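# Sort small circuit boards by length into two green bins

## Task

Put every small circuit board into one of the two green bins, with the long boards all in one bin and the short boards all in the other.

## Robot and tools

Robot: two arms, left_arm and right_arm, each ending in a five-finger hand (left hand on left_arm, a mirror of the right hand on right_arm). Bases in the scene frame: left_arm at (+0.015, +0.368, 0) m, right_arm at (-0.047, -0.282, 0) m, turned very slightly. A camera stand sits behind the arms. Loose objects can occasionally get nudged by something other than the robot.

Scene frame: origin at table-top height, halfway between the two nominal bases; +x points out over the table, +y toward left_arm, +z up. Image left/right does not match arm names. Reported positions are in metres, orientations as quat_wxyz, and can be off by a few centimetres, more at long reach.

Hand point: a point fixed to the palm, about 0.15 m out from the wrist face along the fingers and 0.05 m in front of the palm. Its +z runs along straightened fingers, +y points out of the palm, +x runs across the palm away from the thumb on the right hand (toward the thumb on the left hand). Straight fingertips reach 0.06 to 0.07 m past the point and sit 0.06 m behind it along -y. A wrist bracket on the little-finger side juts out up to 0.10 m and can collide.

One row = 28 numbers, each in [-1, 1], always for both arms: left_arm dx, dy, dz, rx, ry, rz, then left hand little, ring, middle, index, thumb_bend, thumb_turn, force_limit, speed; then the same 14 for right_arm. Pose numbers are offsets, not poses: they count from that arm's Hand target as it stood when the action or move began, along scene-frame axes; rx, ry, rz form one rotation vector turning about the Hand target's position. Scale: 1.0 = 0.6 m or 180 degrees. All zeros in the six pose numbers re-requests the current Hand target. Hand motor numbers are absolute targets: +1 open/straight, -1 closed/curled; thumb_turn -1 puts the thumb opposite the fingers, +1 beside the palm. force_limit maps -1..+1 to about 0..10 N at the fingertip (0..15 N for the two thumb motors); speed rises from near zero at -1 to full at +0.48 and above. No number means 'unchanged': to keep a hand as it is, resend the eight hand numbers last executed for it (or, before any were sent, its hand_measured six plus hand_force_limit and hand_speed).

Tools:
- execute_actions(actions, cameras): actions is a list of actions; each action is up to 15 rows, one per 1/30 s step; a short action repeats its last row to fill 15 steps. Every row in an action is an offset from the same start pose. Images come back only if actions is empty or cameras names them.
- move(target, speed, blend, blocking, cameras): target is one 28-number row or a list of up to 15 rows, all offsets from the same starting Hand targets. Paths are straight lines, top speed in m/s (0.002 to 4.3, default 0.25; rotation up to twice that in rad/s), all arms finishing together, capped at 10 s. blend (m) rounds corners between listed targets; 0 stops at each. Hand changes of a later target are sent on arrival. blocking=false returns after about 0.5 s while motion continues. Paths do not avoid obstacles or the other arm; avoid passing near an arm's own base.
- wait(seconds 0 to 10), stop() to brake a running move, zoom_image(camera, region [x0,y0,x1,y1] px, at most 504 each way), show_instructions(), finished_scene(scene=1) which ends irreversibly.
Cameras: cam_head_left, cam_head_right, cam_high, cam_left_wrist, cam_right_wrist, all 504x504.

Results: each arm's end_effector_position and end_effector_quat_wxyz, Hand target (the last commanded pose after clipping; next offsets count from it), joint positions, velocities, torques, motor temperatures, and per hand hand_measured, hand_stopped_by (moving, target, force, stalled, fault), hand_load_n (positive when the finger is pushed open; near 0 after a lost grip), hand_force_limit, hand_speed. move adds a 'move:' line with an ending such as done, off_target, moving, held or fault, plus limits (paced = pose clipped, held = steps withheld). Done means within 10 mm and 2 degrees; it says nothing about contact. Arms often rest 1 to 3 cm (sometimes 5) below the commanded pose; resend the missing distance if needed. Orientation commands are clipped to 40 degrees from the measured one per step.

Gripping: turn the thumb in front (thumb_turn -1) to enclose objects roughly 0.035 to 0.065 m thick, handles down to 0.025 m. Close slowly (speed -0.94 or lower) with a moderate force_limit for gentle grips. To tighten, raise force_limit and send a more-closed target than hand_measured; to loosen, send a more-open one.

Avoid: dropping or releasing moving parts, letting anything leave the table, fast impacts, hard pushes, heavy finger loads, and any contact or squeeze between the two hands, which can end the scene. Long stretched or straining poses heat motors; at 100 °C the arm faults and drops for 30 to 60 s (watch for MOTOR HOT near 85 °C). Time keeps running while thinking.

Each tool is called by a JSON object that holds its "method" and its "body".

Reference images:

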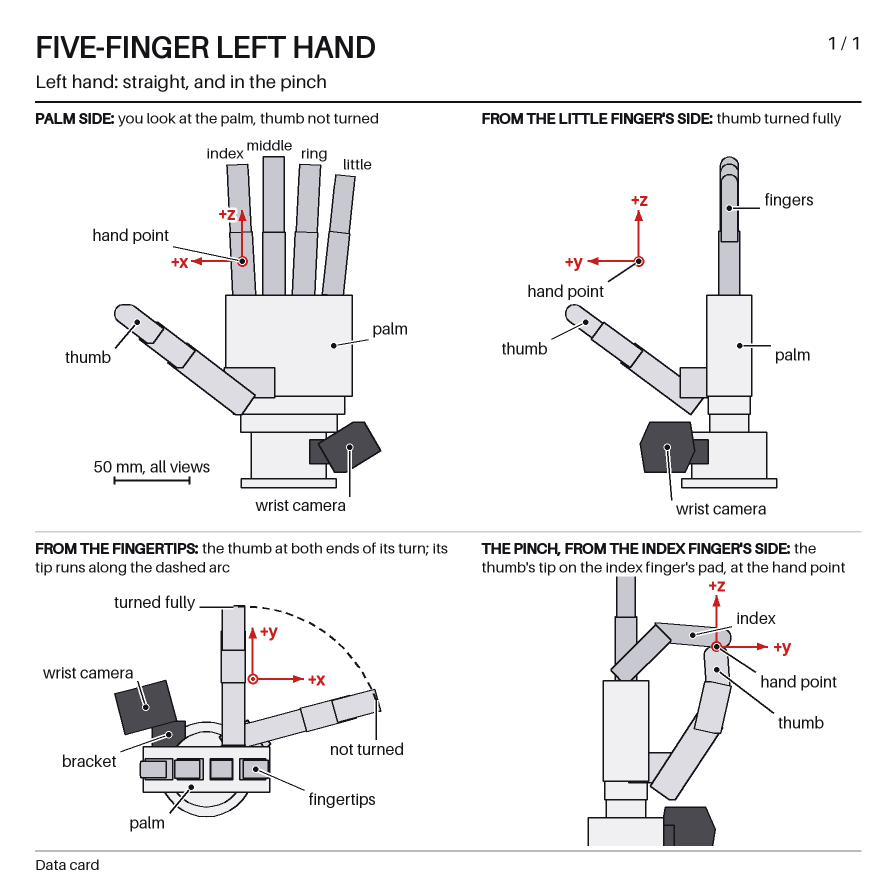

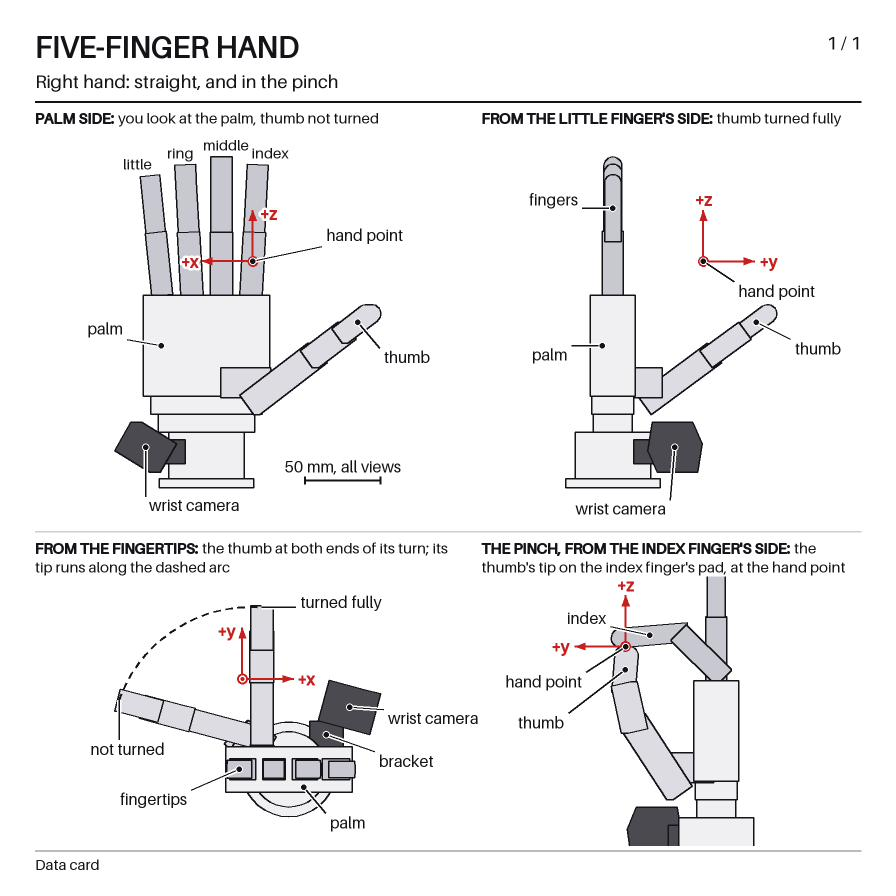

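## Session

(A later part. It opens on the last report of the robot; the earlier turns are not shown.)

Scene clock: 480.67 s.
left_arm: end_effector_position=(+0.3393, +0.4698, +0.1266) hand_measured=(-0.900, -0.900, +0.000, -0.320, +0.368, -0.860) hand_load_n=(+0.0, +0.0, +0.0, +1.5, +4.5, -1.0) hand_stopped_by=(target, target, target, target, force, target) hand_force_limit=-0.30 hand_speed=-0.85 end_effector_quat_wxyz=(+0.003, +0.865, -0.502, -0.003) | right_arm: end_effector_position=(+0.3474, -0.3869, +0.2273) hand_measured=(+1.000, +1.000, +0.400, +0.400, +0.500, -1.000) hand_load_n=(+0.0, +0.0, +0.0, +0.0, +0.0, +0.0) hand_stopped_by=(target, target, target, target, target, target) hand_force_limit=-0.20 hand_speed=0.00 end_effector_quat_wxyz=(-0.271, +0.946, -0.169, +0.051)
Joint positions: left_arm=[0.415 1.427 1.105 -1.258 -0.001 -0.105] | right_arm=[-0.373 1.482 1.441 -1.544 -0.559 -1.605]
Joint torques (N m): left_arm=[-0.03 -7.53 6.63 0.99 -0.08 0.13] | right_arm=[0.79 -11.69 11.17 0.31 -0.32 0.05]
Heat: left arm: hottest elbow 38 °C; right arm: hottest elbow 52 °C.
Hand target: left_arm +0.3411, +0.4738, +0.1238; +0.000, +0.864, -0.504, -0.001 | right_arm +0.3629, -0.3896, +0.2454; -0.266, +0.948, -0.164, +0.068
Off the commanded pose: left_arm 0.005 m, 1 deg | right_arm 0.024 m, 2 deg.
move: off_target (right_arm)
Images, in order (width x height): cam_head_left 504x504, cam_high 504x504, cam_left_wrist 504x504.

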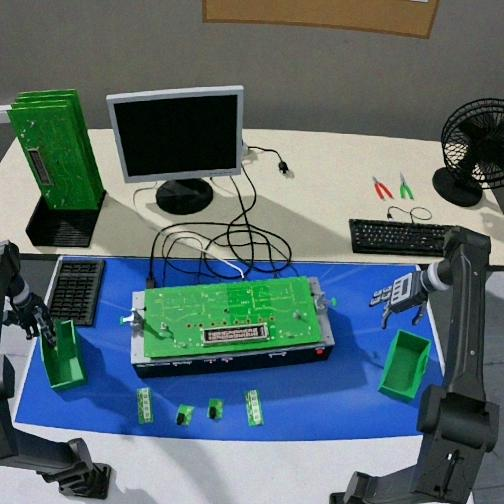

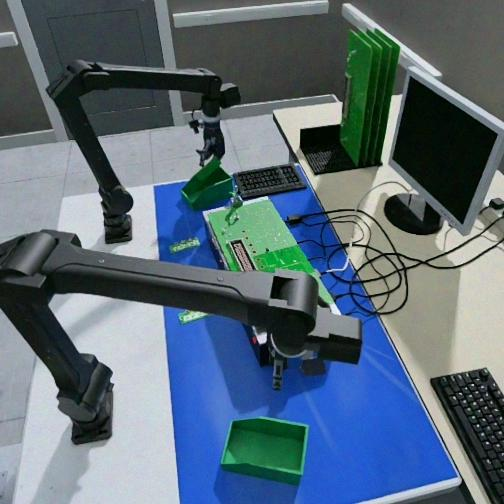

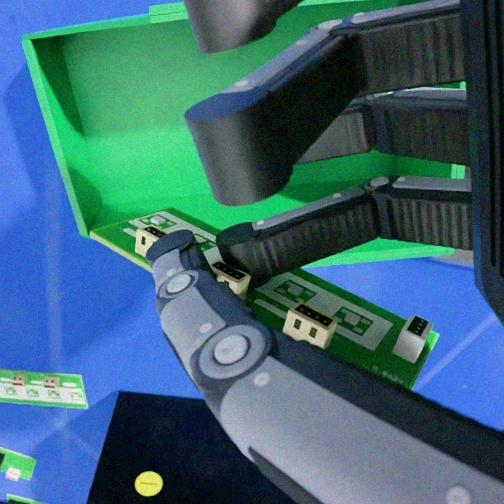

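{"method": "move", "body": {"target": [-0.004,0.004,-0.06,0,0,0, -0.9,-0.9,0,-0.32,0.32,-0.86,-0.3,-0.85, 0,0,0,0,0,0, 1,1,0.4,0.4,0.5,-1,-0.2,0], "cameras": ["cam_left_wrist","cam_high","cam_head_left"], "speed": 0.05}}

{"method": "zoom_image", "body": {"camera": "cam_head_left", "region": [0, 260, 120, 400]}}

{"method": "zoom_image", "body": {"camera": "cam_high", "region": [160, 100, 280, 240]}}

Scene clock: 483.83 s.
left_arm: end_effector_position=(+0.3377, +0.4706, +0.0908) hand_measured=(-0.900, -0.900, +0.000, -0.320, +0.368, -0.860) hand_load_n=(+0.0, +0.0, +0.0, +1.5, +4.5, -1.5) hand_stopped_by=(target, target, target, target, force, target) hand_force_limit=-0.30 hand_speed=-0.85 end_effector_quat_wxyz=(+0.003, +0.864, -0.503, -0.003) | right_arm: end_effector_position=(+0.3474, -0.3869, +0.2273) hand_measured=(+1.000, +1.000, +0.400, +0.400, +0.500, -1.000) hand_load_n=(+0.0, +0.0, +0.0, +0.0, +0.5, +0.0) hand_stopped_by=(target, target, target, target, target, target) hand_force_limit=-0.20 hand_speed=0.00 end_effector_quat_wxyz=(-0.271, +0.946, -0.169, +0.051)
Joint positions: left_arm=[0.418 1.459 1.039 -1.159 -0.001 -0.099] | right_arm=[-0.373 1.482 1.441 -1.544 -0.559 -1.605]
Joint torques (N m): left_arm=[0.32 -7.88 6.39 0.91 -0.08 0.13] | right_arm=[0.79 -11.69 11.18 0.31 -0.31 0.06]
Heat: left arm: hottest elbow 38 °C; right arm: hottest elbow 52 °C.
Hand target: left_arm +0.3387, +0.4763, +0.0879; +0.000, +0.864, -0.504, -0.001 | right_arm +0.3629, -0.3896, +0.2454; -0.266, +0.948, -0.164, +0.068
Off the commanded pose: left_arm 0.006 m, 0 deg | right_arm 0.024 m, 2 deg.
move: off_target (right_arm)
Images, in order (width x height): cam_head_left 504x504, cam_high 504x504, cam_left_wrist 504x504.

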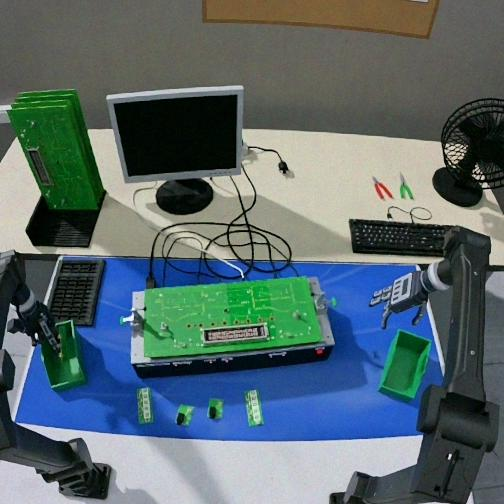

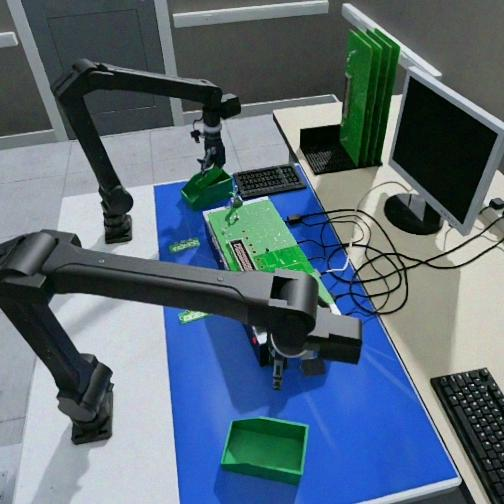

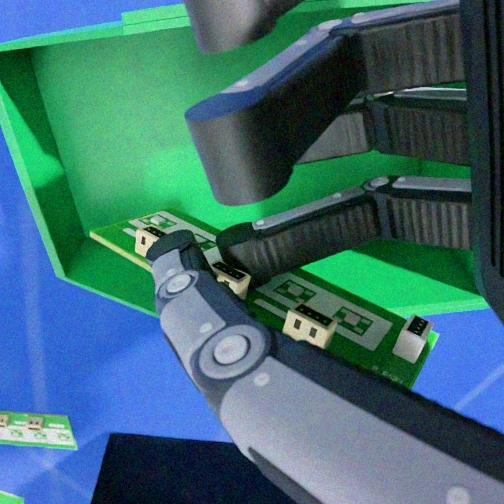

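Scaled by 3.600.

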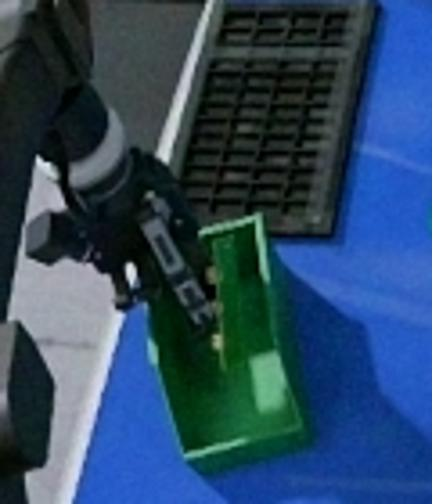

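Scaled by 3.600.

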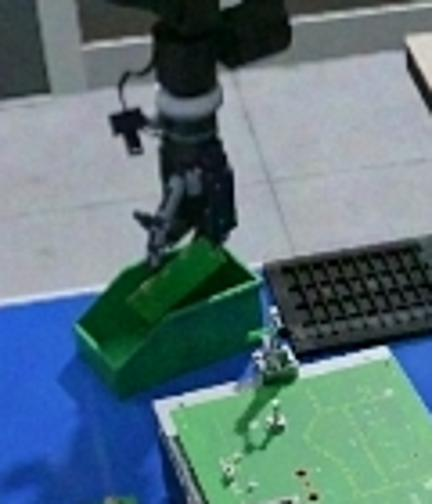

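{"method": "move", "body": {"target": [0,0,-0.04,0,0,0, -0.9,-0.9,0,-0.32,0.32,-0.86,-0.3,-0.85, 0,0,0,0,0,0, 1,1,0.4,0.4,0.5,-1,-0.2,0], "cameras": ["cam_left_wrist","cam_high"], "speed": 0.05}}

{"method": "zoom_image", "body": {"camera": "cam_high", "region": [160, 100, 280, 240]}}

Scene clock: 487.90 s.
left_arm: end_effector_position=(+0.3373, +0.4706, +0.0716) hand_measured=(-0.900, -0.900, +0.000, -0.320, +0.368, -0.860) hand_load_n=(-0.5, -0.5, +0.0, +1.5, +4.5, -1.0) hand_stopped_by=(target, target, target, target, force, target) hand_force_limit=-0.30 hand_speed=-0.85 end_effector_quat_wxyz=(+0.003, +0.864, -0.504, -0.003) | right_arm: end_effector_position=(+0.3474, -0.3869, +0.2273) hand_measured=(+1.000, +1.000, +0.400, +0.400, +0.500, -1.000) hand_load_n=(+0.0, +0.0, +0.0, +0.0, +0.0, +0.0) hand_stopped_by=(target, target, target, target, target, target) hand_force_limit=-0.20 hand_speed=0.00 end_effector_quat_wxyz=(-0.271, +0.946, -0.169, +0.051)
Joint positions: left_arm=[0.418 1.482 1.008 -1.106 -0.001 -0.097] | right_arm=[-0.373 1.482 1.441 -1.544 -0.559 -1.605]
Joint torques (N m): left_arm=[0.38 -6.95 5.79 1.44 -0.09 0.13] | right_arm=[0.85 -11.69 11.17 0.32 -0.31 0.06]
Heat: left arm: hottest elbow 38 °C; right arm: hottest elbow 52 °C.
Hand target: left_arm +0.3386, +0.4763, +0.0638; +0.000, +0.864, -0.504, -0.001 | right_arm +0.3629, -0.3896, +0.2454; -0.266, +0.948, -0.164, +0.068
Off the commanded pose: left_arm 0.010 m, 0 deg | right_arm 0.024 m, 2 deg.
move: off_target (right_arm)
Images, in order (width x height): cam_high 504x504, cam_left_wrist 504x504.

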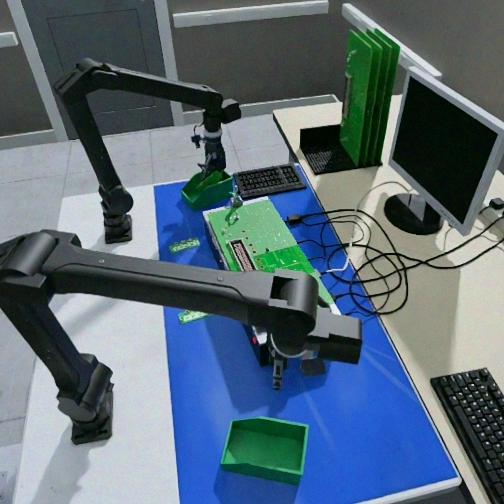

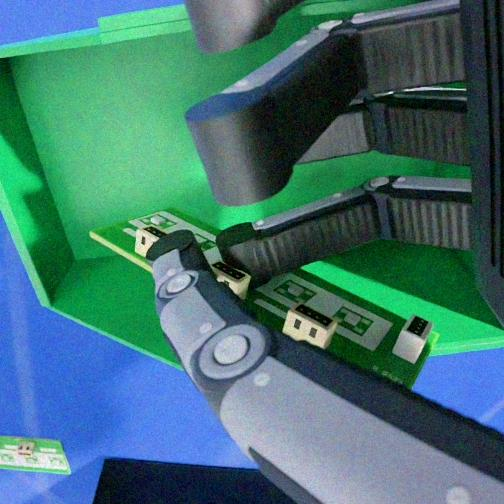

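Scaled by 3.600.

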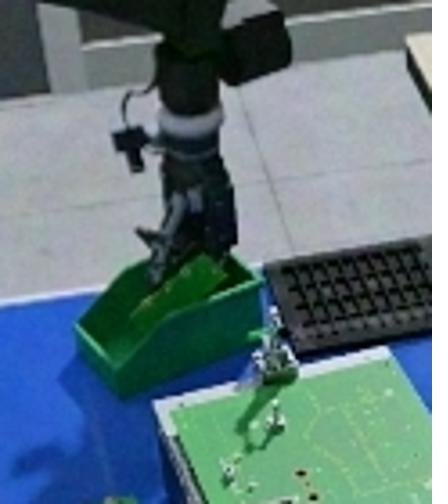

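{"method": "move", "body": {"target": [0,0,0,0,0,0, -0.9,-0.9,0,-0.15,0.55,-0.86,-0.3,-0.5, 0,0,0,0,0,0, 1,1,0.4,0.4,0.5,-1,-0.2,0], "cameras": ["cam_left_wrist","cam_high"], "speed": 0.05}}

{"method": "zoom_image", "body": {"camera": "cam_high", "region": [160, 100, 280, 240]}}

Scene clock: 489.47 s.
left_arm: end_effector_position=(+0.3377, +0.4707, +0.0715) hand_measured=(-0.900, -0.900, +0.000, -0.150, +0.550, -0.860) hand_load_n=(-0.5, -0.5, +0.0, +0.0, +0.0, +0.0) hand_stopped_by=(target, target, target, target, target, target) hand_force_limit=-0.30 hand_speed=-0.50 end_effector_quat_wxyz=(+0.003, +0.864, -0.504, -0.002) | right_arm: end_effector_position=(+0.3474, -0.3869, +0.2273) hand_measured=(+1.000, +1.000, +0.400, +0.400, +0.500, -1.000) hand_load_n=(+0.0, +0.0, +0.0, +0.0, +0.0, +0.0) hand_stopped_by=(target, target, target, target, target, target) hand_force_limit=-0.20 hand_speed=0.00 end_effector_quat_wxyz=(-0.271, +0.946, -0.169, +0.051)
Joint positions: left_arm=[0.418 1.482 1.008 -1.104 0 -0.096] | right_arm=[-0.373 1.482 1.441 -1.544 -0.559 -1.605]
Joint torques (N m): left_arm=[0.38 -7 5.78 1.43 -0.12 0.12] | right_arm=[0.73 -11.63 11.19 0.31 -0.31 0.06]
Heat: left arm: hottest elbow 38 °C; right arm: hottest elbow 52 °C.
Hand target: left_arm +0.3386, +0.4763, +0.0638; +0.000, +0.864, -0.504, -0.001 | right_arm +0.3629, -0.3896, +0.2454; -0.266, +0.948, -0.164, +0.068
Off the commanded pose: left_arm 0.010 m, 0 deg | right_arm 0.024 m, 2 deg.
move: off_target (right_arm)
Images, in order (width x height): cam_high 504x504, cam_left_wrist 504x504.

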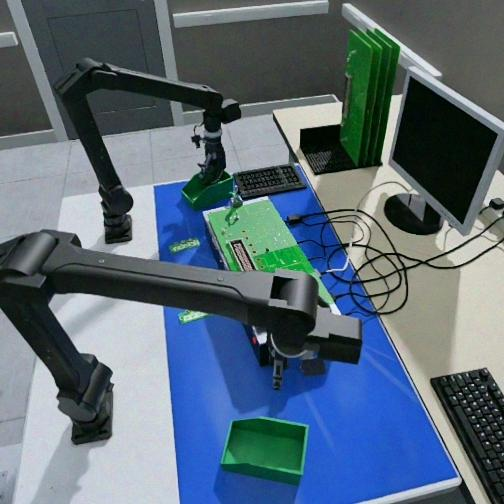

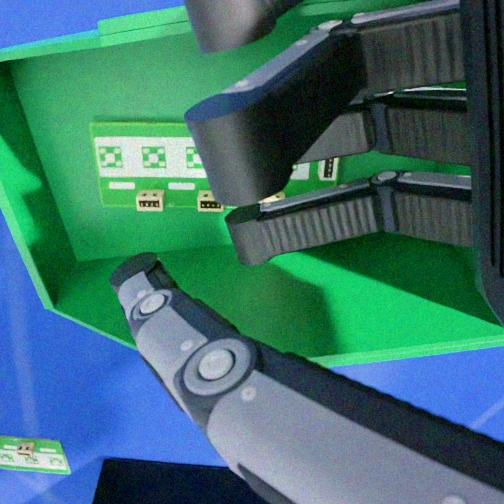

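Scaled by 3.600.

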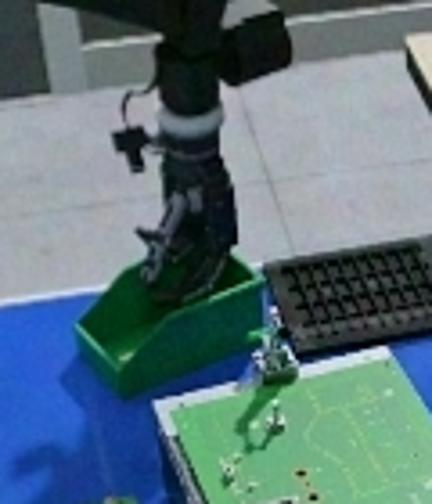

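{"method": "move", "body": {"target": [[0,0,0.25,0,0,0, -0.9,-0.9,0,-0.15,0.55,-0.86,-0.3,-0.2, 0,0,0,0,0,0, 1,1,0.4,0.4,0.5,-1,-0.2,0],[0.0,-0.1,0.35,0,0,-0.53, -0.9,-0.9,0,-0.2,0.6,-0.86,-0.3,-0.2, 0,0,0,0,0,0, 1,1,0.4,0.4,0.5,-1,-0.2,0]], "cameras": ["cam_head_left"], "speed": 0.25, "blend": 0.03}}

{"method": "move", "body": {"target": [[0.05,-0.35,0,-0.098,-0.238,-0.115, -0.9,-0.9,0,-0.2,0.6,-0.86,-0.3,0, 0,0,0,0,0,0, 1,1,0.4,0.4,0.5,-1,-0.2,0],[-0.15,-0.7,-0.1,-0.1966,-0.476,-0.2305, -0.9,-0.9,0,-0.2,0.6,-0.86,-0.3,0, 0,0,0,0,0,0, 1,1,0.4,0.4,0.5,-1,-0.2,0]], "cameras": ["cam_left_wrist","cam_head_left"], "speed": 0.25, "blend": 0.06}}

Scene clock: 506.67 s.
left_arm: end_effector_position=(+0.3267, +0.4185, +0.2497) hand_measured=(-0.900, -0.900, +0.000, -0.200, +0.600, -0.860) hand_load_n=(+0.0, +0.0, +0.0, +0.0, +0.0, +0.0) hand_stopped_by=(target, target, target, target, target, target) hand_force_limit=-0.30 hand_speed=-0.20 end_effector_quat_wxyz=(-0.029, -0.219, +0.975, +0.007) | right_arm: end_effector_position=(+0.3474, -0.3869, +0.2273) hand_measured=(+1.000, +1.000, +0.400, +0.400, +0.500, -1.000) hand_load_n=(+0.0, +0.0, +0.0, +0.0, +0.0, +0.0) hand_stopped_by=(target, target, target, target, target, target) hand_force_limit=-0.20 hand_speed=0.00 end_effector_quat_wxyz=(-0.271, +0.946, -0.169, +0.051)
Joint positions: left_arm=[0.026 1.335 1.334 -1.629 -0.003 1.155] | right_arm=[-0.373 1.482 1.441 -1.544 -0.559 -1.605]
Joint torques (N m): left_arm=[-1.14 -8.23 11.06 -0.31 -0.04 0.14] | right_arm=[0.85 -11.75 11.19 0.32 -0.31 0.05]
Motor temperatures (°C): left_arm=[28 27 37 27 27 28] | right_arm=[28 29 53 24 28 25]
Heat: left arm: hottest elbow 37 °C; right arm: hottest elbow 53 °C.
Hand target: left_arm +0.3387, +0.4163, +0.2738; +0.001, -0.209, +0.978, +0.000 | right_arm +0.3629, -0.3896, +0.2454; -0.266, +0.948, -0.164, +0.068
Off the commanded pose: left_arm 0.027 m, 4 deg | right_arm 0.024 m, 2 deg.
move: off_target (left_arm, right_arm); target 2's new numbers were sent with left_arm's hand 0.027 m and 4 deg from that target
Images, in order (width x height): cam_head_left 504x504.

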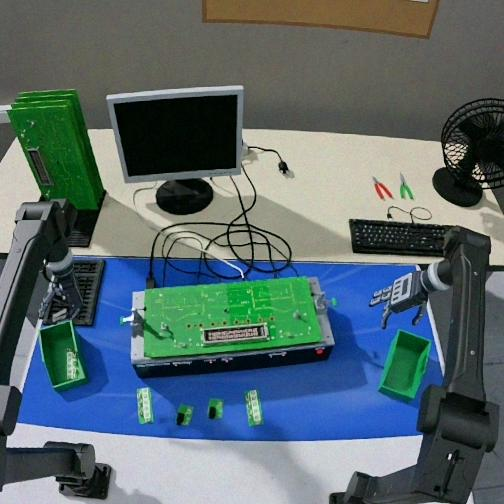

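Scene clock: 511.27 s.
left_arm: end_effector_position=(+0.2508, -0.0009, +0.2113) hand_measured=(-0.900, -0.900, +0.000, -0.200, +0.600, -0.860) hand_load_n=(+0.0, +0.0, +0.0, +0.0, +0.0, +0.5) hand_stopped_by=(target, target, target, target, target, target) hand_force_limit=-0.30 hand_speed=0.00 end_effector_quat_wxyz=(+0.579, +0.174, +0.691, -0.397) | right_arm: end_effector_position=(+0.3474, -0.3869, +0.2273) hand_measured=(+1.000, +1.000, +0.400, +0.400, +0.500, -1.000) hand_load_n=(+0.0, +0.0, +0.0, +0.0, +0.0, +0.0) hand_stopped_by=(target, target, target, target, target, target) hand_force_limit=-0.20 hand_speed=0.00 end_effector_quat_wxyz=(-0.271, +0.946, -0.169, +0.051)
Joint positions: left_arm=[-1.286 1.016 0.393 0.608 -0.439 1.209] | right_arm=[-0.373 1.482 1.441 -1.544 -0.559 -1.605]
Joint torques (N m): left_arm=[-1.2 -2.55 6.9 3.03 -0.14 0.23] | right_arm=[0.67 -11.58 11.18 0.29 -0.31 0.06]
Heat: left arm: hottest elbow 37 °C; right arm: hottest elbow 53 °C.
Hand target: left_arm +0.2486, -0.0038, +0.2140; +0.583, +0.177, +0.684, -0.401 | right_arm +0.3629, -0.3896, +0.2454; -0.266, +0.948, -0.164, +0.068
Off the commanded pose: left_arm 0.004 m, 1 deg | right_arm 0.024 m, 2 deg.
move: off_target (right_arm)
Images, in order (width x height): cam_head_left 504x504, cam_left_wrist 504x504.

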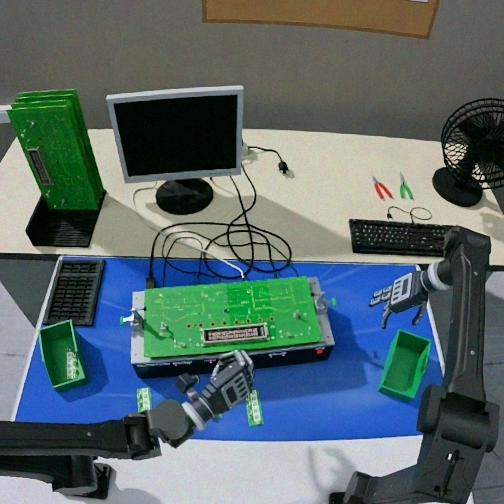

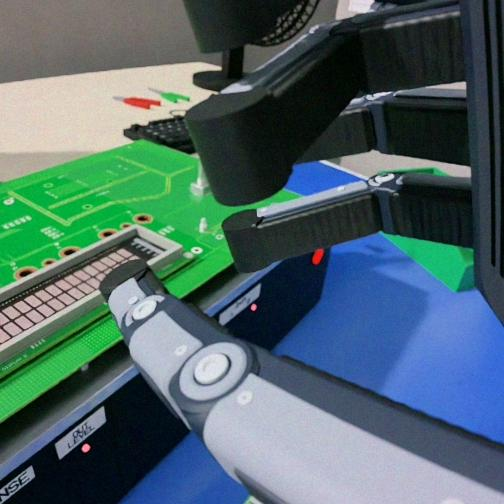

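{"method": "move", "body": {"target": [-0.058,-0.055,-0.257,0,0,0, -0.9,-0.9,0,-0.2,0.6,-0.86,-0.3,0, 0,0,0,0,0,0, 1,1,0.4,0.4,0.5,-1,-0.2,0], "cameras": ["cam_left_wrist","cam_head_left","cam_head_right"], "speed": 0.2}}

{"method": "zoom_image", "body": {"camera": "cam_head_left", "region": [200, 370, 290, 440]}}

{"method": "zoom_image", "body": {"camera": "cam_head_right", "region": [200, 370, 290, 440]}}

Scene clock: 514.20 s.
left_arm: end_effector_position=(+0.2165, -0.0248, +0.0513) hand_measured=(-0.900, -0.900, +0.000, -0.200, +0.600, -0.860) hand_load_n=(+0.0, +0.0, +0.0, +0.0, +0.0, +0.0) hand_stopped_by=(target, target, target, target, target, target) hand_force_limit=-0.30 hand_speed=0.00 end_effector_quat_wxyz=(+0.577, +0.179, +0.696, -0.388) | right_arm: end_effector_position=(+0.3474, -0.3869, +0.2273) hand_measured=(+1.000, +1.000, +0.400, +0.400, +0.500, -1.000) hand_load_n=(+0.0, +0.0, +0.0, +0.0, +0.0, +0.0) hand_stopped_by=(target, target, target, target, target, target) hand_force_limit=-0.20 hand_speed=0.00 end_effector_quat_wxyz=(-0.271, +0.946, -0.169, +0.051)
Joint positions: left_arm=[-1.43 1.766 0.317 1.411 -0.586 1.209] | right_arm=[-0.373 1.482 1.441 -1.544 -0.559 -1.605]
Joint torques (N m): left_arm=[-1.38 -6.3 3.73 3.1 -0.16 0.22] | right_arm=[0.79 -11.69 11.21 0.32 -0.31 0.07]
Heat: left arm: hottest elbow 37 °C; right arm: hottest elbow 53 °C.
Hand target: left_arm +0.2138, -0.0366, +0.0595; +0.583, +0.177, +0.684, -0.400 | right_arm +0.3629, -0.3896, +0.2454; -0.266, +0.948, -0.164, +0.068
Off the commanded pose: left_arm 0.015 m, 2 deg | right_arm 0.024 m, 2 deg.
move: off_target (left_arm, right_arm)
Images, in order (width x height): cam_head_left 504x504, cam_head_right 504x504, cam_left_wrist 504x504.

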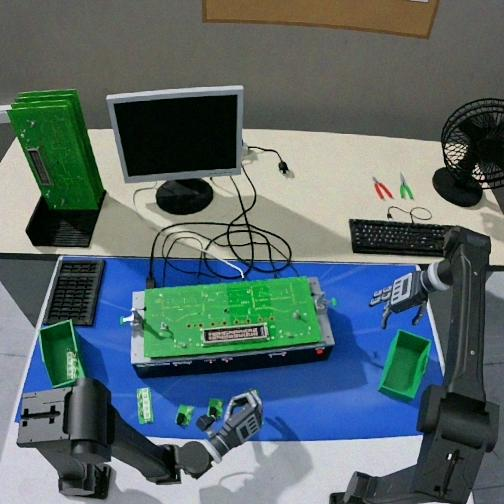

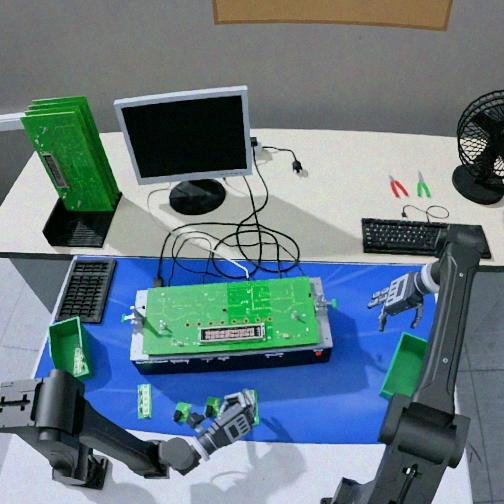

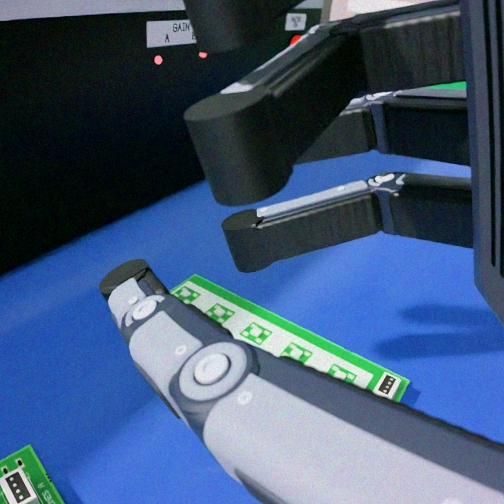

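Scaled by 5.600.

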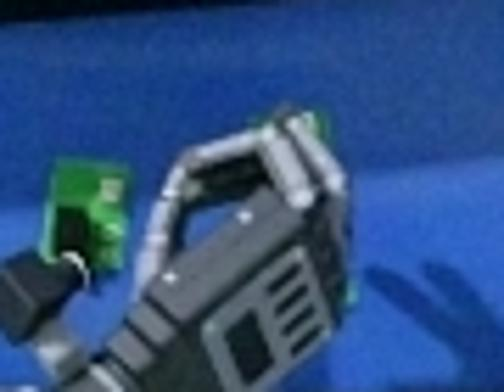

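Scaled by 5.600.

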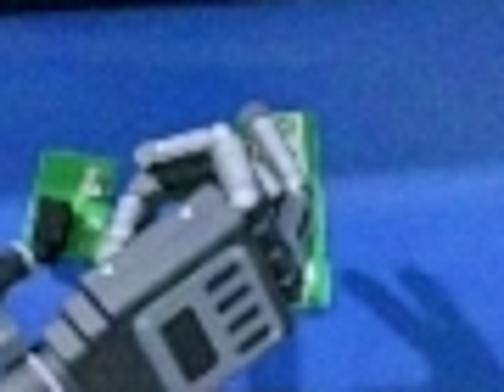

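{"method": "move", "body": {"target": [[0,0.03,0.03,0,0,0, -0.9,-0.9,0,-0.2,0.5,-0.86,-0.3,0, 0,0,0,0,0,0, 1,1,0.4,0.4,0.5,-1,-0.2,0],[0.021,-0.033,-0.045,0,0,0, -0.9,-0.9,0,-0.2,0.5,-0.86,-0.3,0, 0,0,0,0,0,0, 1,1,0.4,0.4,0.5,-1,-0.2,0]], "cameras": ["cam_left_wrist"], "speed": 0.12}}

Scene clock: 523.07 s.
left_arm: end_effector_position=(+0.2198, -0.0494, +0.0252) hand_measured=(-0.900, -0.900, +0.000, -0.200, +0.500, -0.860) hand_load_n=(+0.0, +0.0, +0.0, +0.0, +0.0, +0.0) hand_stopped_by=(target, target, target, target, target, target) hand_force_limit=-0.30 hand_speed=0.00 end_effector_quat_wxyz=(+0.574, +0.186, +0.694, -0.394) | right_arm: end_effector_position=(+0.3474, -0.3869, +0.2273) hand_measured=(+1.000, +1.000, +0.400, +0.400, +0.500, -1.000) hand_load_n=(+0.0, +0.0, +0.0, +0.0, +0.0, +0.0) hand_stopped_by=(target, target, target, target, target, target) hand_force_limit=-0.20 hand_speed=0.00 end_effector_quat_wxyz=(-0.271, +0.946, -0.169, +0.051)
Joint positions: left_arm=[-1.422 1.911 0.387 1.486 -0.558 1.211] | right_arm=[-0.373 1.482 1.441 -1.544 -0.559 -1.605]
Joint torques (N m): left_arm=[0.44 -7.41 3.15 3.08 0.01 0.2] | right_arm=[0.85 -11.58 11.19 0.29 -0.31 0.06]
Heat: left arm: hottest elbow 36 °C; right arm: hottest elbow 53 °C.
Hand target: left_arm +0.2265, -0.0564, +0.0326; +0.583, +0.177, +0.684, -0.400 | right_arm +0.3629, -0.3896, +0.2454; -0.266, +0.948, -0.164, +0.068
Off the commanded pose: left_arm 0.012 m, 2 deg | right_arm 0.024 m, 2 deg.
move: off_target (left_arm, right_arm)
Images, in order (width x height): cam_left_wrist 504x504.

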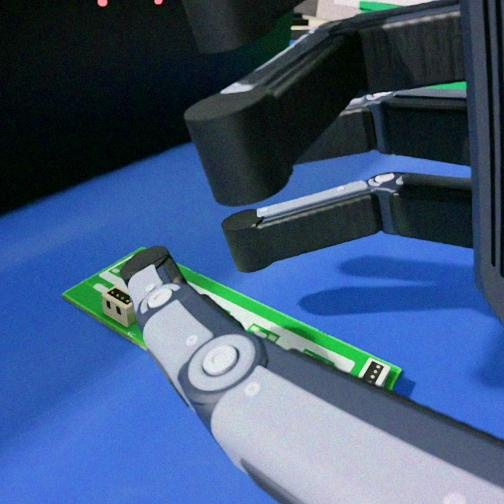

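{"method": "move", "body": {"target": [[0,0.0,0.04,0,0,0, -0.9,-0.9,0,-0.2,0.5,-0.86,-0.3,0, 0,0,0,0,0,0, 1,1,0.4,0.4,0.5,-1,-0.2,0],[0,0.05,0.04,0,0,0, -0.9,-0.9,0,-0.2,0.5,-0.86,-0.3,0, 0,0,0,0,0,0, 1,1,0.4,0.4,0.5,-1,-0.2,0],[0.0025,0.0075,-0.018,0,0,0, -0.9,-0.9,0,-0.2,0.5,-0.86,-0.3,0, 0,0,0,0,0,0, 1,1,0.4,0.4,0.5,-1,-0.2,0]], "cameras": ["cam_left_wrist","cam_head_left"], "speed": 0.12}}

{"method": "zoom_image", "body": {"camera": "cam_left_wrist", "region": [50, 150, 400, 500]}}

Scene clock: 529.53 s.
left_arm: end_effector_position=(+0.2253, -0.0447, +0.0151) hand_measured=(-0.900, -0.900, +0.000, -0.200, +0.500, -0.860) hand_load_n=(+0.0, +0.0, +0.0, +0.0, +0.0, +0.5) hand_stopped_by=(target, target, target, target, target, target) hand_force_limit=-0.30 hand_speed=0.00 end_effector_quat_wxyz=(+0.575, +0.184, +0.694, -0.393) | right_arm: end_effector_position=(+0.3474, -0.3869, +0.2273) hand_measured=(+1.000, +1.000, +0.400, +0.400, +0.500, -1.000) hand_load_n=(+0.0, +0.0, +0.0, +0.0, +0.5, +0.0) hand_stopped_by=(target, target, target, target, target, target) hand_force_limit=-0.20 hand_speed=0.00 end_effector_quat_wxyz=(-0.271, +0.946, -0.169, +0.051)
Joint positions: left_arm=[-1.405 1.961 0.386 1.54 -0.547 1.213] | right_arm=[-0.373 1.482 1.441 -1.544 -0.559 -1.605]
Joint torques (N m): left_arm=[-0.38 -7.65 2.56 2.97 -0.15 0.19] | right_arm=[0.73 -11.63 11.19 0.32 -0.32 0.06]
Heat: left arm: hottest elbow 36 °C; right arm: hottest elbow 53 °C.
Hand target: left_arm +0.2279, -0.0520, +0.0218; +0.583, +0.177, +0.684, -0.401 | right_arm +0.3629, -0.3896, +0.2454; -0.266, +0.948, -0.164, +0.068
Off the commanded pose: left_arm 0.010 m, 2 deg | right_arm 0.024 m, 2 deg.
move: off_target (right_arm)
Images, in order (width x height): cam_head_left 504x504, cam_left_wrist 504x504.

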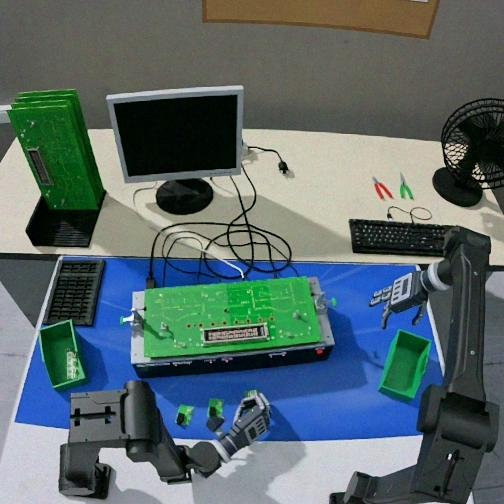

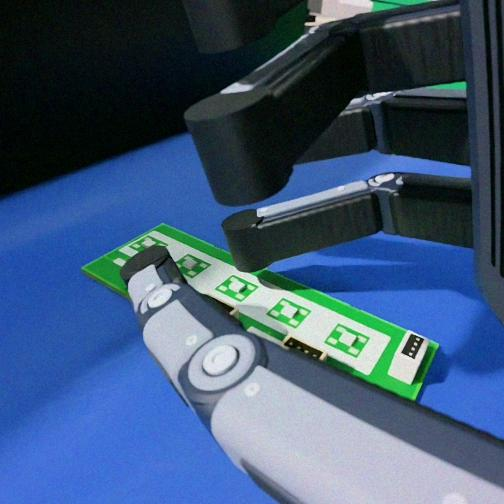

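Scaled by 1.440.

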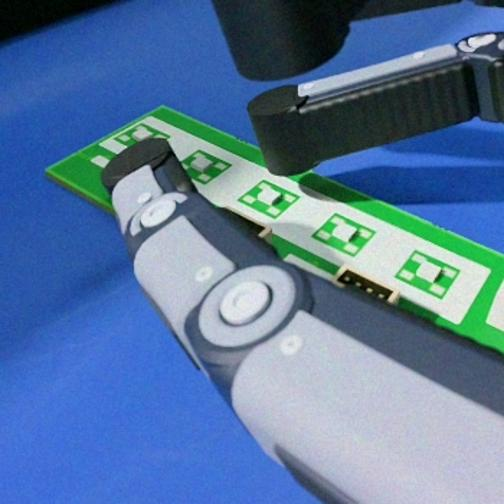

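{"method": "move", "body": {"target": [[0,0.0,0.04,0,0,0, -0.9,-0.9,0,-0.2,0.5,-0.86,-0.3,0, 0,0,0,0,0,0, 1,1,0.4,0.4,0.5,-1,-0.2,0],[0,0.05,0.04,0,0,0, -0.9,-0.9,0,-0.2,0.5,-0.86,-0.3,0, 0,0,0,0,0,0, 1,1,0.4,0.4,0.5,-1,-0.2,0],[-0.005,0.000,-0.01,0,0,0, -0.9,-0.9,0,-0.2,0.5,-0.86,-0.3,0, 0,0,0,0,0,0, 1,1,0.4,0.4,0.5,-1,-0.2,0]], "cameras": ["cam_left_wrist","cam_head_left"], "speed": 0.12}}

{"method": "zoom_image", "body": {"camera": "cam_left_wrist", "region": [50, 150, 400, 500]}}

Scene clock: 534.67 s.
left_arm: end_effector_position=(+0.2279, -0.0420, +0.0100) hand_measured=(-0.900, -0.900, +0.000, -0.200, +0.500, -0.860) hand_load_n=(+0.0, +0.0, +0.0, +0.0, +0.0, +0.0) hand_stopped_by=(target, target, target, target, target, target) hand_force_limit=-0.30 hand_speed=0.00 end_effector_quat_wxyz=(+0.577, +0.182, +0.697, -0.385) | right_arm: end_effector_position=(+0.3474, -0.3869, +0.2273) hand_measured=(+1.000, +1.000, +0.400, +0.400, +0.500, -1.000) hand_load_n=(+0.0, -0.5, +0.0, +0.0, +0.0, +0.0) hand_stopped_by=(target, target, target, target, target, target) hand_force_limit=-0.20 hand_speed=0.00 end_effector_quat_wxyz=(-0.271, +0.946, -0.169, +0.051)
Joint positions: left_arm=[-1.401 1.976 0.39 1.54 -0.558 1.213] | right_arm=[-0.373 1.482 1.441 -1.544 -0.559 -1.605]
Joint torques (N m): left_arm=[-1.32 -7.71 2.5 3.06 -0.15 0.11] | right_arm=[0.67 -11.81 11.17 0.34 -0.31 0.06]
Heat: left arm: hottest elbow 35 °C; right arm: hottest elbow 53 °C.
Hand target: left_arm +0.2249, -0.0519, +0.0158; +0.583, +0.177, +0.684, -0.400 | right_arm +0.3629, -0.3896, +0.2454; -0.266, +0.948, -0.164, +0.068
Off the commanded pose: left_arm 0.012 m, 3 deg | right_arm 0.024 m, 2 deg.
joint sent to its limit (left arm) — joint 4 (wrist pitch), upper limit. The joint targets still meet the commanded pose.
move: off_target (left_arm, right_arm)
Images, in order (width x height): cam_head_left 504x504, cam_left_wrist 504x504.

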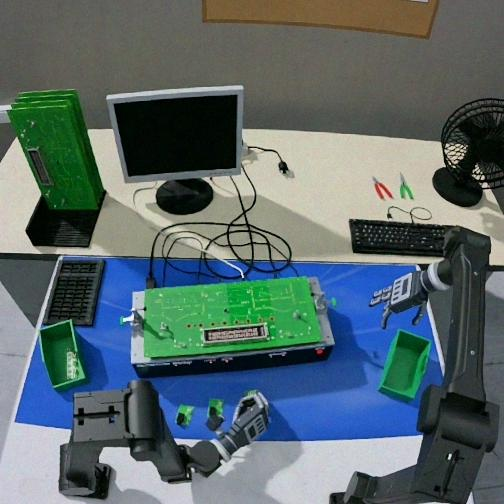

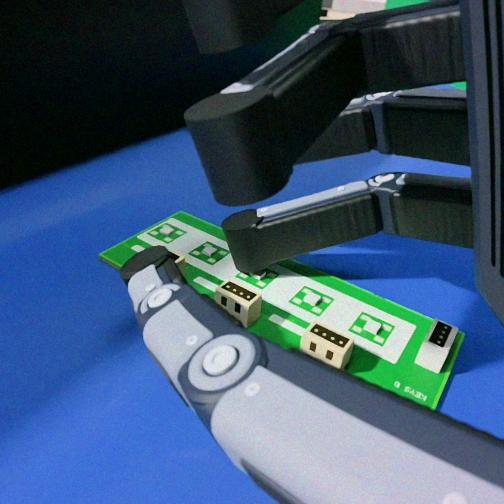

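Scaled by 1.440.

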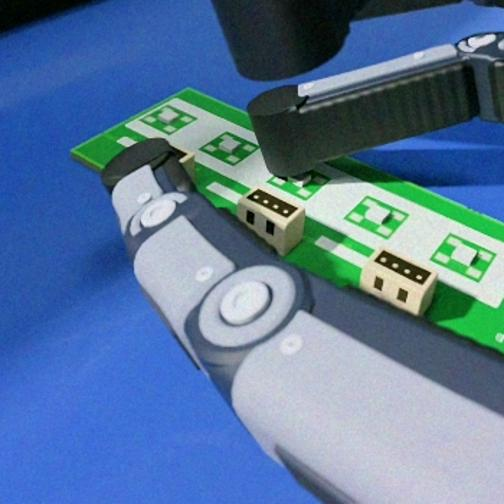

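{"method": "move", "body": {"target": [[0,0.0,0.05,0,0,0, -0.9,-0.9,0,-0.2,0.5,-0.86,-0.3,0, 0,0,0,0,0,0, 1,1,0.4,0.4,0.5,-1,-0.2,0],[-0.04,0.05,0.05,0,0,0, -0.9,-0.9,0,-0.2,0.5,-0.86,-0.3,0, 0,0,0,0,0,0, 1,1,0.4,0.4,0.5,-1,-0.2,0],[-0.020,0.002,-0.001,0,0,0, -0.9,-0.9,0,-0.2,0.5,-0.86,-0.3,0, 0,0,0,0,0,0, 1,1,0.4,0.4,0.5,-1,-0.2,0]], "cameras": ["cam_left_wrist"], "speed": 0.12}}

{"method": "zoom_image", "body": {"camera": "cam_left_wrist", "region": [50, 150, 400, 500]}}

Scene clock: 539.20 s.
left_arm: end_effector_position=(+0.2070, -0.0450, +0.0097) hand_measured=(-0.900, -0.900, +0.000, -0.200, +0.500, -0.860) hand_load_n=(+0.0, +0.0, +0.0, +0.0, +0.0, +0.0) hand_stopped_by=(target, target, target, target, target, target) hand_force_limit=-0.30 hand_speed=0.00 end_effector_quat_wxyz=(+0.573, +0.190, +0.696, -0.388) | right_arm: end_effector_position=(+0.3474, -0.3869, +0.2273) hand_measured=(+1.000, +1.000, +0.400, +0.400, +0.500, -1.000) hand_load_n=(+0.0, +0.0, +0.0, +0.0, +0.0, +0.0) hand_stopped_by=(target, target, target, target, target, target) hand_force_limit=-0.20 hand_speed=0.00 end_effector_quat_wxyz=(-0.271, +0.946, -0.169, +0.051)
Joint positions: left_arm=[-1.463 1.974 0.383 1.54 -0.601 1.213] | right_arm=[-0.373 1.482 1.441 -1.544 -0.559 -1.605]
Joint torques (N m): left_arm=[0.44 -7.77 2.4 3.1 0.01 0.09] | right_arm=[0.73 -11.69 11.17 0.32 -0.31 0.06]
Heat: left arm: hottest elbow 35 °C; right arm: hottest elbow 53 °C.
Hand target: left_arm +0.2129, -0.0507, +0.0152; +0.583, +0.177, +0.684, -0.400 | right_arm +0.3629, -0.3896, +0.2454; -0.266, +0.948, -0.164, +0.068
Off the commanded pose: left_arm 0.010 m, 3 deg | right_arm 0.024 m, 2 deg.
joint sent to its limit (left arm) — joint 4 (wrist pitch), upper limit. The joint targets still meet the commanded pose.
move: off_target (left_arm, right_arm)
Images, in order (width x height): cam_left_wrist 504x504.

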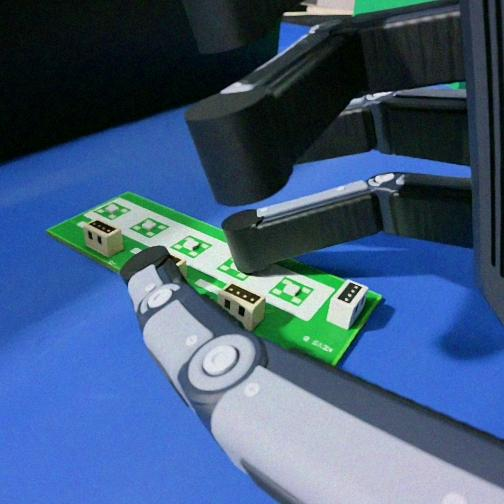

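Scaled by 1.440.

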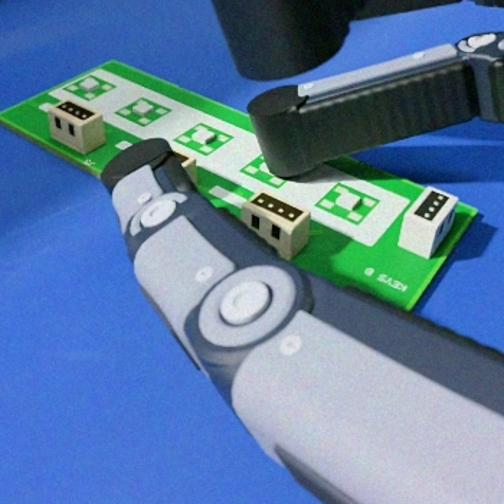

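{"method": "move", "body": {"target": [[0,0.0,0.05,0,0,0, -0.9,-0.9,0,-0.2,0.5,-0.86,-0.3,0, 0,0,0,0,0,0, 1,1,0.4,0.4,0.5,-1,-0.2,0],[-0.02,0.05,0.05,0,0,0, -0.9,-0.9,0,-0.2,0.5,-0.86,-0.3,0, 0,0,0,0,0,0, 1,1,0.4,0.4,0.5,-1,-0.2,0],[0.021,0.005,-0.001,0,0,0, -0.9,-0.9,0,-0.2,0.5,-0.86,-0.3,0, 0,0,0,0,0,0, 1,1,0.4,0.4,0.5,-1,-0.2,0]], "cameras": ["cam_left_wrist"], "speed": 0.12}}

{"method": "zoom_image", "body": {"camera": "cam_left_wrist", "region": [50, 150, 400, 500]}}

Scene clock: 544.13 s.
left_arm: end_effector_position=(+0.2203, -0.0417, +0.0096) hand_measured=(-0.900, -0.900, +0.000, -0.200, +0.500, -0.860) hand_load_n=(+0.0, +0.0, +0.0, +0.0, +0.0, +0.0) hand_stopped_by=(target, target, target, target, target, target) hand_force_limit=-0.30 hand_speed=0.00 end_effector_quat_wxyz=(+0.573, +0.188, +0.697, -0.388) | right_arm: end_effector_position=(+0.3474, -0.3869, +0.2273) hand_measured=(+1.000, +1.000, +0.400, +0.400, +0.500, -1.000) hand_load_n=(+0.0, +0.0, +0.0, +0.0, +0.0, +0.0) hand_stopped_by=(target, target, target, target, target, target) hand_force_limit=-0.20 hand_speed=0.00 end_effector_quat_wxyz=(-0.271, +0.946, -0.169, +0.051)
Joint positions: left_arm=[-1.419 1.972 0.38 1.541 -0.559 1.213] | right_arm=[-0.373 1.482 1.441 -1.544 -0.559 -1.605]
Joint torques (N m): left_arm=[0.32 -7.36 2.54 3.02 0.03 0.08] | right_arm=[0.91 -11.69 11.21 0.31 -0.31 0.06]
Heat: left arm: hottest elbow 35 °C; right arm: hottest elbow 53 °C.
Hand target: left_arm +0.2256, -0.0477, +0.0146; +0.583, +0.177, +0.684, -0.400 | right_arm +0.3629, -0.3896, +0.2454; -0.266, +0.948, -0.164, +0.068
Off the commanded pose: left_arm 0.009 m, 3 deg | right_arm 0.024 m, 2 deg.
joint sent to its limit (left arm) — joint 4 (wrist pitch), upper limit. The joint targets still meet the commanded pose.
move: off_target (left_arm, right_arm)
Images, in order (width x height): cam_left_wrist 504x504.

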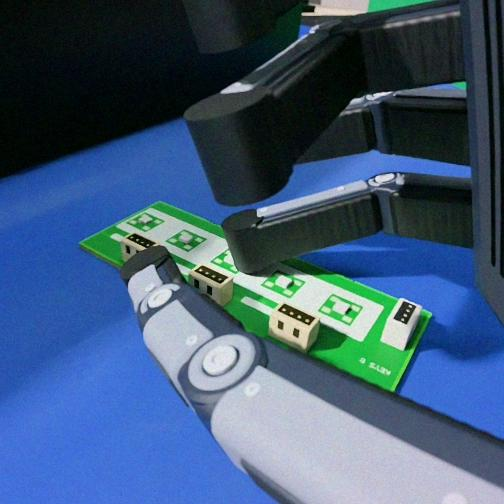

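Scaled by 1.440.

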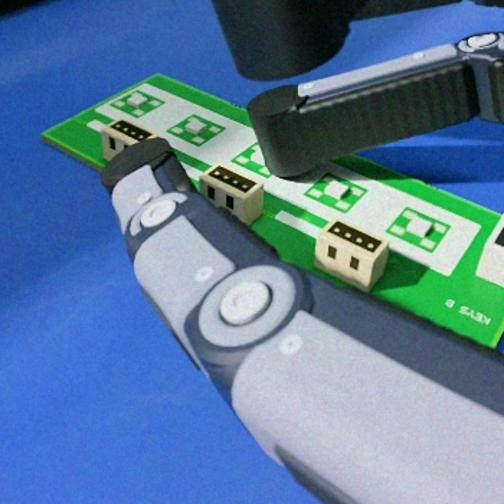

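{"method": "move", "body": {"target": [0,0,-0.004,0,0,0, -0.9,-0.9,0,-0.25,0.42,-0.86,-0.2,-0.3, 0,0,0,0,0,0, 1,1,0.4,0.4,0.5,-1,-0.2,0], "cameras": ["cam_left_wrist"], "speed": 0.05}}

{"method": "zoom_image", "body": {"camera": "cam_left_wrist", "region": [60, 150, 360, 450]}}

Scene clock: 545.83 s.
left_arm: end_effector_position=(+0.2203, -0.0423, +0.0091) hand_measured=(-0.900, -0.900, +0.000, -0.250, +0.420, -0.860) hand_load_n=(+0.0, +0.0, +0.0, -0.5, +0.0, +0.0) hand_stopped_by=(target, target, target, target, target, target) hand_force_limit=-0.20 hand_speed=-0.30 end_effector_quat_wxyz=(+0.573, +0.188, +0.697, -0.388) | right_arm: end_effector_position=(+0.3474, -0.3869, +0.2273) hand_measured=(+1.000, +1.000, +0.400, +0.400, +0.500, -1.000) hand_load_n=(+0.0, +0.0, +0.0, +0.0, +0.0, +0.0) hand_stopped_by=(target, target, target, target, target, target) hand_force_limit=-0.20 hand_speed=0.00 end_effector_quat_wxyz=(-0.271, +0.946, -0.169, +0.051)
Joint positions: left_arm=[-1.419 1.976 0.382 1.544 -0.558 1.213] | right_arm=[-0.373 1.482 1.441 -1.544 -0.559 -1.605]
Joint torques (N m): left_arm=[0.32 -7.18 2.44 2.91 -0.01 0.05] | right_arm=[0.73 -11.69 11.18 0.35 -0.31 0.06]
Heat: left arm: hottest elbow 35 °C; right arm: hottest elbow 53 °C.
Hand target: left_arm +0.2255, -0.0477, +0.0121; +0.583, +0.177, +0.684, -0.400 | right_arm +0.3629, -0.3896, +0.2454; -0.266, +0.948, -0.164, +0.068
Off the commanded pose: left_arm 0.008 m, 3 deg | right_arm 0.024 m, 2 deg.
joint sent to its limit (left arm) — joint 4 (wrist pitch), upper limit. The joint targets still meet the commanded pose.
move: off_target (left_arm, right_arm)
Images, in order (width x height): cam_left_wrist 504x504.

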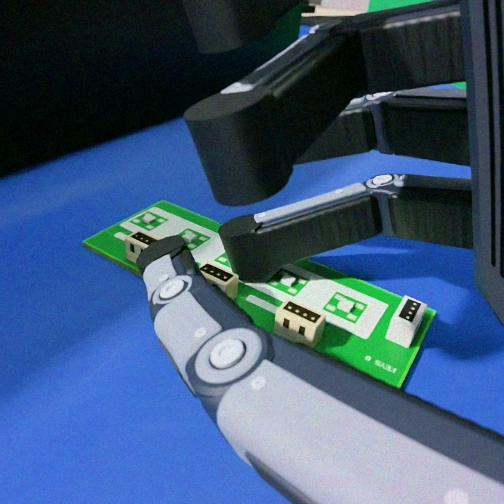

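Scaled by 1.680.

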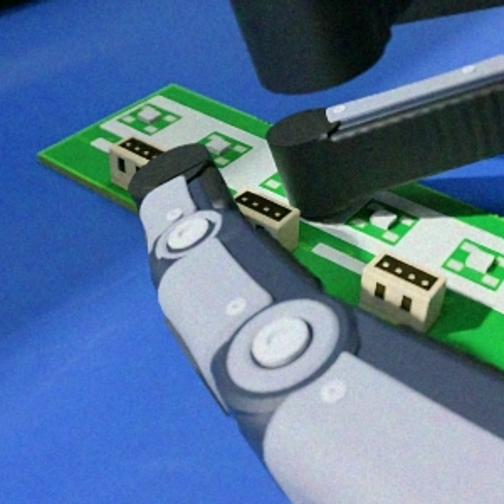

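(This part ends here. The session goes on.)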